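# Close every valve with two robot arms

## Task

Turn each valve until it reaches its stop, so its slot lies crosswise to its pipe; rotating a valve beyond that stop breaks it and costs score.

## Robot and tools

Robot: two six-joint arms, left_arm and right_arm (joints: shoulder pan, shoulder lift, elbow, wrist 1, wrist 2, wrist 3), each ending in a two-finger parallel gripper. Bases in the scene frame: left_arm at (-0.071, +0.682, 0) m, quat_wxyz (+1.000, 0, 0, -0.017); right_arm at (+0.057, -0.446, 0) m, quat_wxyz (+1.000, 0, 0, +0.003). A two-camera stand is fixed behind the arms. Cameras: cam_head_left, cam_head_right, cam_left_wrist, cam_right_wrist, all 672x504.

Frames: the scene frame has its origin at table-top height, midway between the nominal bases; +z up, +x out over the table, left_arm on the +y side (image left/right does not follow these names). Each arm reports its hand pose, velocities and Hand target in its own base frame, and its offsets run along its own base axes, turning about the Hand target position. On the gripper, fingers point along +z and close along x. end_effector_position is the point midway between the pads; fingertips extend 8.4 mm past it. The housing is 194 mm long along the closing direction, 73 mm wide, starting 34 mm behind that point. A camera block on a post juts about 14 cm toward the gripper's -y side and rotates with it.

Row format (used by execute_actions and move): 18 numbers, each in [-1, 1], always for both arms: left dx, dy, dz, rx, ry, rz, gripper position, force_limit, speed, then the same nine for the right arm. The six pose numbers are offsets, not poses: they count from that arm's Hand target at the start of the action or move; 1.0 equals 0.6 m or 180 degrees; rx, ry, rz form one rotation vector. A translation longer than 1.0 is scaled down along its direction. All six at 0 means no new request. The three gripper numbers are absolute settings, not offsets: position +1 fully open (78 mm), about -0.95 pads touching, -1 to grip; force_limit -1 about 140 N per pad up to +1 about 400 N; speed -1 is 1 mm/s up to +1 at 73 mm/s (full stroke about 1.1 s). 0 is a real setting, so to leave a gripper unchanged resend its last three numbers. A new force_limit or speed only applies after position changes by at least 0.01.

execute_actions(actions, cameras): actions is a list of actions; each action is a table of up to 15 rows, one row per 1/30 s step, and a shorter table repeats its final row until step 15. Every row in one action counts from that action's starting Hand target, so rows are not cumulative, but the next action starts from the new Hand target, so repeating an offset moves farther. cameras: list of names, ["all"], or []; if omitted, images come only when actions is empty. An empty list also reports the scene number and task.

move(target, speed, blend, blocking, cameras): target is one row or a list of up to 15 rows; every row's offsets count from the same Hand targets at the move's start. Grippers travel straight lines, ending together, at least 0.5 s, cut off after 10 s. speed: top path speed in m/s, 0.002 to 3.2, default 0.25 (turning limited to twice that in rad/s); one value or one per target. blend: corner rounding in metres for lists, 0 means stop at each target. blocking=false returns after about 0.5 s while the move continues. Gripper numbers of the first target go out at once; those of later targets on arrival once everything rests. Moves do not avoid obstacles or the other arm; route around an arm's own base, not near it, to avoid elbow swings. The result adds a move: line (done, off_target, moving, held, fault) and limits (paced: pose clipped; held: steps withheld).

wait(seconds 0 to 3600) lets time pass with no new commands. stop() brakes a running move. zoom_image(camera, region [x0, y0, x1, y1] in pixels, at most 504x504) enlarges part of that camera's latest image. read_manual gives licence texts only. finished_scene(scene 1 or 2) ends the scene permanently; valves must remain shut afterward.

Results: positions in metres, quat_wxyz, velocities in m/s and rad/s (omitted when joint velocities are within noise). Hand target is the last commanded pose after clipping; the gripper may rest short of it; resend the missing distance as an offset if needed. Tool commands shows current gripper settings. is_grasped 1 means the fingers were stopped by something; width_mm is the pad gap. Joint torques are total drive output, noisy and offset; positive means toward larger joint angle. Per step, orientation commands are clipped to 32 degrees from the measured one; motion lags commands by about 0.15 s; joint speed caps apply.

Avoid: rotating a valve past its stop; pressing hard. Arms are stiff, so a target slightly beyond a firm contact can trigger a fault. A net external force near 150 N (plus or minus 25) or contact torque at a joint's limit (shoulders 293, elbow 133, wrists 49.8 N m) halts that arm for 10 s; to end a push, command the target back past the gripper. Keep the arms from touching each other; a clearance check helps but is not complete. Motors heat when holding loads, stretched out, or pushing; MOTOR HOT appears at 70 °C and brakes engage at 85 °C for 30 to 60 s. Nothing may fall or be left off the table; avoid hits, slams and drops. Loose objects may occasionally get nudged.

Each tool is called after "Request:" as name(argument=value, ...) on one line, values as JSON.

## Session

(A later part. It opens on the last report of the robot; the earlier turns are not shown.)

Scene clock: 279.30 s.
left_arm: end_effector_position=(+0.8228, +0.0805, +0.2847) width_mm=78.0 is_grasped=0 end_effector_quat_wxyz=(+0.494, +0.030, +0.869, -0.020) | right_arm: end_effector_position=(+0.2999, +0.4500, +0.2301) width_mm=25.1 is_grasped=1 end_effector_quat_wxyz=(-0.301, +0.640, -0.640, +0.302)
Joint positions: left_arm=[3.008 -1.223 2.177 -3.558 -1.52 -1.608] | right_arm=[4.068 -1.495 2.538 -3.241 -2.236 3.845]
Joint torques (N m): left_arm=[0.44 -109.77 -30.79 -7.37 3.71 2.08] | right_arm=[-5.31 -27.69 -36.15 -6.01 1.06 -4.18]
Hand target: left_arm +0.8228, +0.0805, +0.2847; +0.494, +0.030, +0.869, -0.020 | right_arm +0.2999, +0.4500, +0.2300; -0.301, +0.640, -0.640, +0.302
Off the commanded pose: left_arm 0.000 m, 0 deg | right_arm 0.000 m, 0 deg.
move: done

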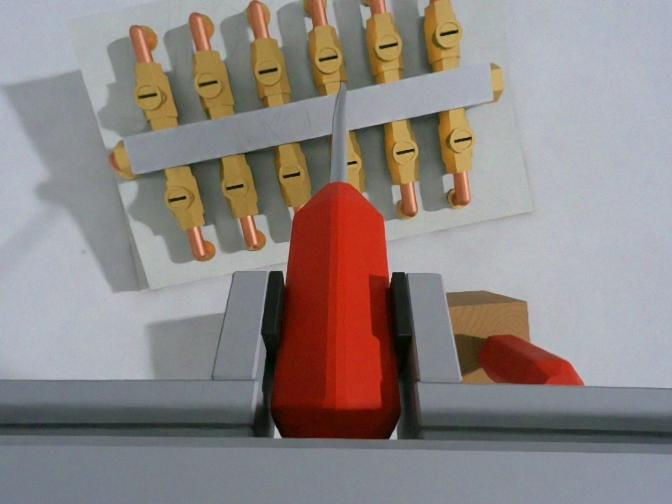

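Request:
zoom_image(camera="cam_right_wrist", region=[125, 45, 235, 115])

Request:
zoom_image(camera="cam_right_wrist", region=[240, 30, 350, 100])

Request:
zoom_image(camera="cam_right_wrist", region=[360, 10, 470, 80])

Request:
zoom_image(camera="cam_right_wrist", region=[155, 165, 265, 235])

Request:
zoom_image(camera="cam_right_wrist", region=[380, 120, 490, 190])

Request:
zoom_image(camera="cam_right_wrist", region=[265, 140, 375, 210])

Scaled by 4.582.

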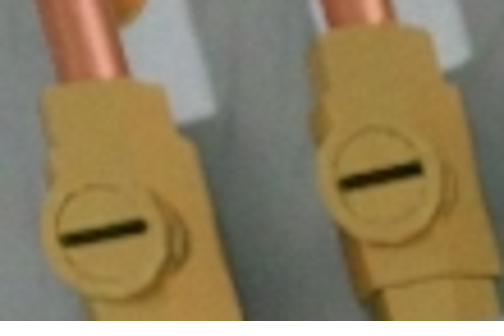

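Scaled by 4.582.

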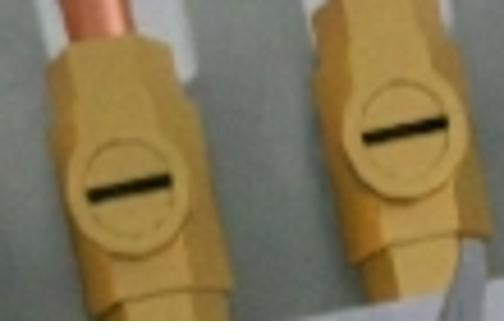

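Scaled by 4.582.

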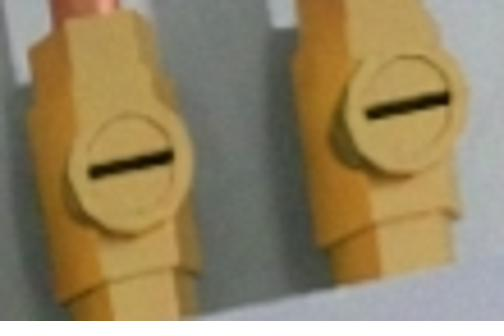

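Scaled by 4.582.

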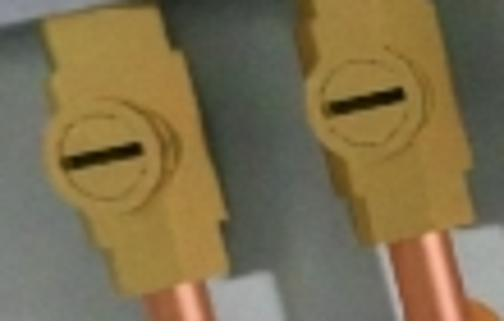

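Scaled by 4.582.

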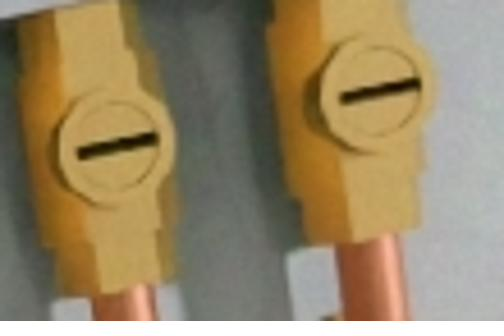

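Scaled by 4.582.

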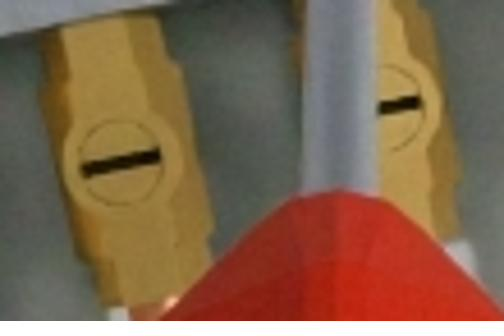

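Request:
move(target=[[0,0,0,0,0,0,1,1,1,-0.05,-0.1,0.15,0,0,0,-0.98,0,-0.5],[0,0,0,0,0,0,1,1,1,0.0,-0.48,0.08,0,0.2795,0,-0.98,0,-0.5]], speed=0.25, blend=[0.02,0], cameras=["cam_right_wrist","cam_head_left"])

Scene clock: 282.67 s.
left_arm: end_effector_position=(+0.8228, +0.0805, +0.2847) width_mm=78.0 is_grasped=0 end_effector_quat_wxyz=(+0.494, +0.030, +0.869, -0.020) | right_arm: end_effector_position=(+0.2999, +0.1620, +0.2781) width_mm=25.1 is_grasped=1 end_effector_quat_wxyz=(+0.000, +0.708, -0.707, +0.001)
Joint positions: left_arm=[3.008 -1.223 2.177 -3.558 -1.52 -1.608] | right_arm=[3.09 -2.224 2.518 -1.866 -1.572 3.089]
Joint torques (N m): left_arm=[0.97 -110.08 -30.59 -7.79 3.83 1.74] | right_arm=[-5.42 10.4 -80.36 -2.58 4.3 -3.91]
Hand target: left_arm +0.8228, +0.0805, +0.2847; +0.494, +0.030, +0.869, -0.020 | right_arm +0.2999, +0.1620, +0.2780; +0.000, +0.708, -0.707, +0.001
Off the commanded pose: left_arm 0.000 m, 0 deg | right_arm 0.000 m, 0 deg.
move: done
Images, in order (width x height): cam_head_left 672x504, cam_right_wrist 672x504.

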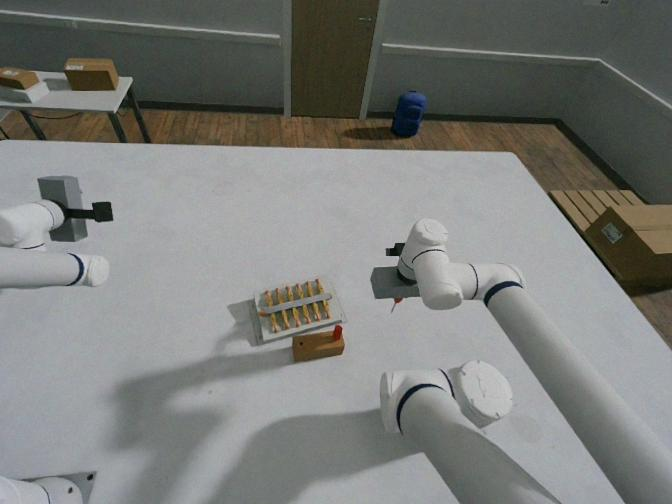

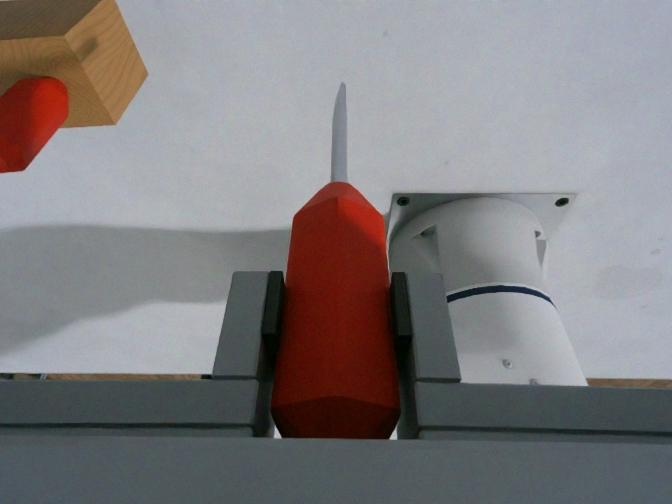

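Request:
move(target=[0,0,0,0,0,0,1,1,1,0.03,0.0,-0.2517,0,0,0,-0.98,0,-0.5], speed=0.12, cameras=["cam_right_wrist"])

Scene clock: 284.70 s.
left_arm: end_effector_position=(+0.8228, +0.0805, +0.2847) width_mm=78.0 is_grasped=0 end_effector_quat_wxyz=(+0.494, +0.030, +0.869, -0.020) | right_arm: end_effector_position=(+0.3179, +0.1620, +0.1271) width_mm=25.1 is_grasped=1 end_effector_quat_wxyz=(+0.000, +0.708, -0.707, +0.001)
Joint positions: left_arm=[3.008 -1.223 2.177 -3.558 -1.52 -1.608] | right_arm=[3.093 -1.921 2.71 -2.362 -1.572 3.092]
Joint torques (N m): left_arm=[-0.76 -109.71 -30.4 -7.53 3.69 1.88] | right_arm=[10.53 0.11 -46.76 -5.63 -3.42 2.03]
Hand target: left_arm +0.8228, +0.0805, +0.2847; +0.494, +0.030, +0.869, -0.020 | right_arm +0.3179, +0.1620, +0.1270; +0.000, +0.708, -0.707, +0.001
Off the commanded pose: left_arm 0.000 m, 0 deg | right_arm 0.000 m, 0 deg.
move: done

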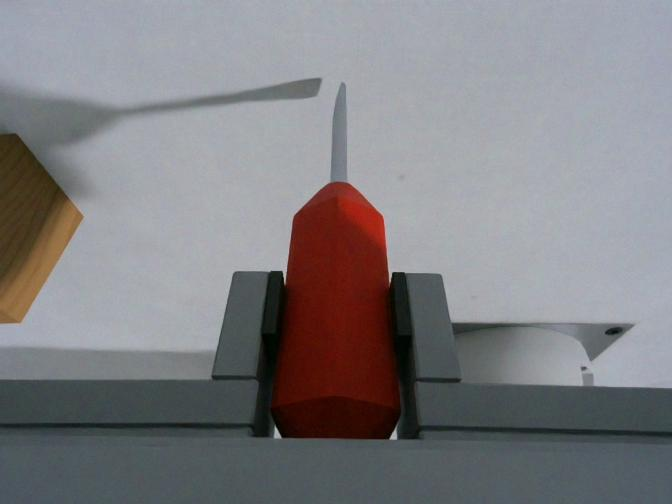

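Request:
move(target=[0,0,0,0,0,0,1,1,1,0,0,-0.0083,0,0,0,-0.98,0,-0.5], speed=0.03)

Request:
finished_scene(scene=2)

Scene clock: 285.37 s.
left_arm: end_effector_position=(+0.8228, +0.0805, +0.2847) width_mm=78.0 is_grasped=0 end_effector_quat_wxyz=(+0.494, +0.030, +0.869, -0.020) | right_arm: end_effector_position=(+0.3179, +0.1620, +0.1221) width_mm=25.1 is_grasped=1 end_effector_quat_wxyz=(+0.000, +0.708, -0.707, +0.001)
Joint positions: left_arm=[3.008 -1.223 2.177 -3.558 -1.52 -1.608] | right_arm=[3.093 -1.907 2.716 -2.382 -1.572 3.092]
Joint torques (N m): left_arm=[0.84 -109.22 -30.05 -7.51 3.9 1.83] | right_arm=[6.23 0.46 -46.95 -4.89 -2.9 1.17]
Hand target: left_arm +0.8228, +0.0805, +0.2847; +0.494, +0.030, +0.869, -0.020 | right_arm +0.3179, +0.1620, +0.1220; +0.000, +0.708, -0.707, +0.001
Off the commanded pose: left_arm 0.000 m, 0 deg | right_arm 0.000 m, 0 deg.
move: done

The scene is finished: the task was done.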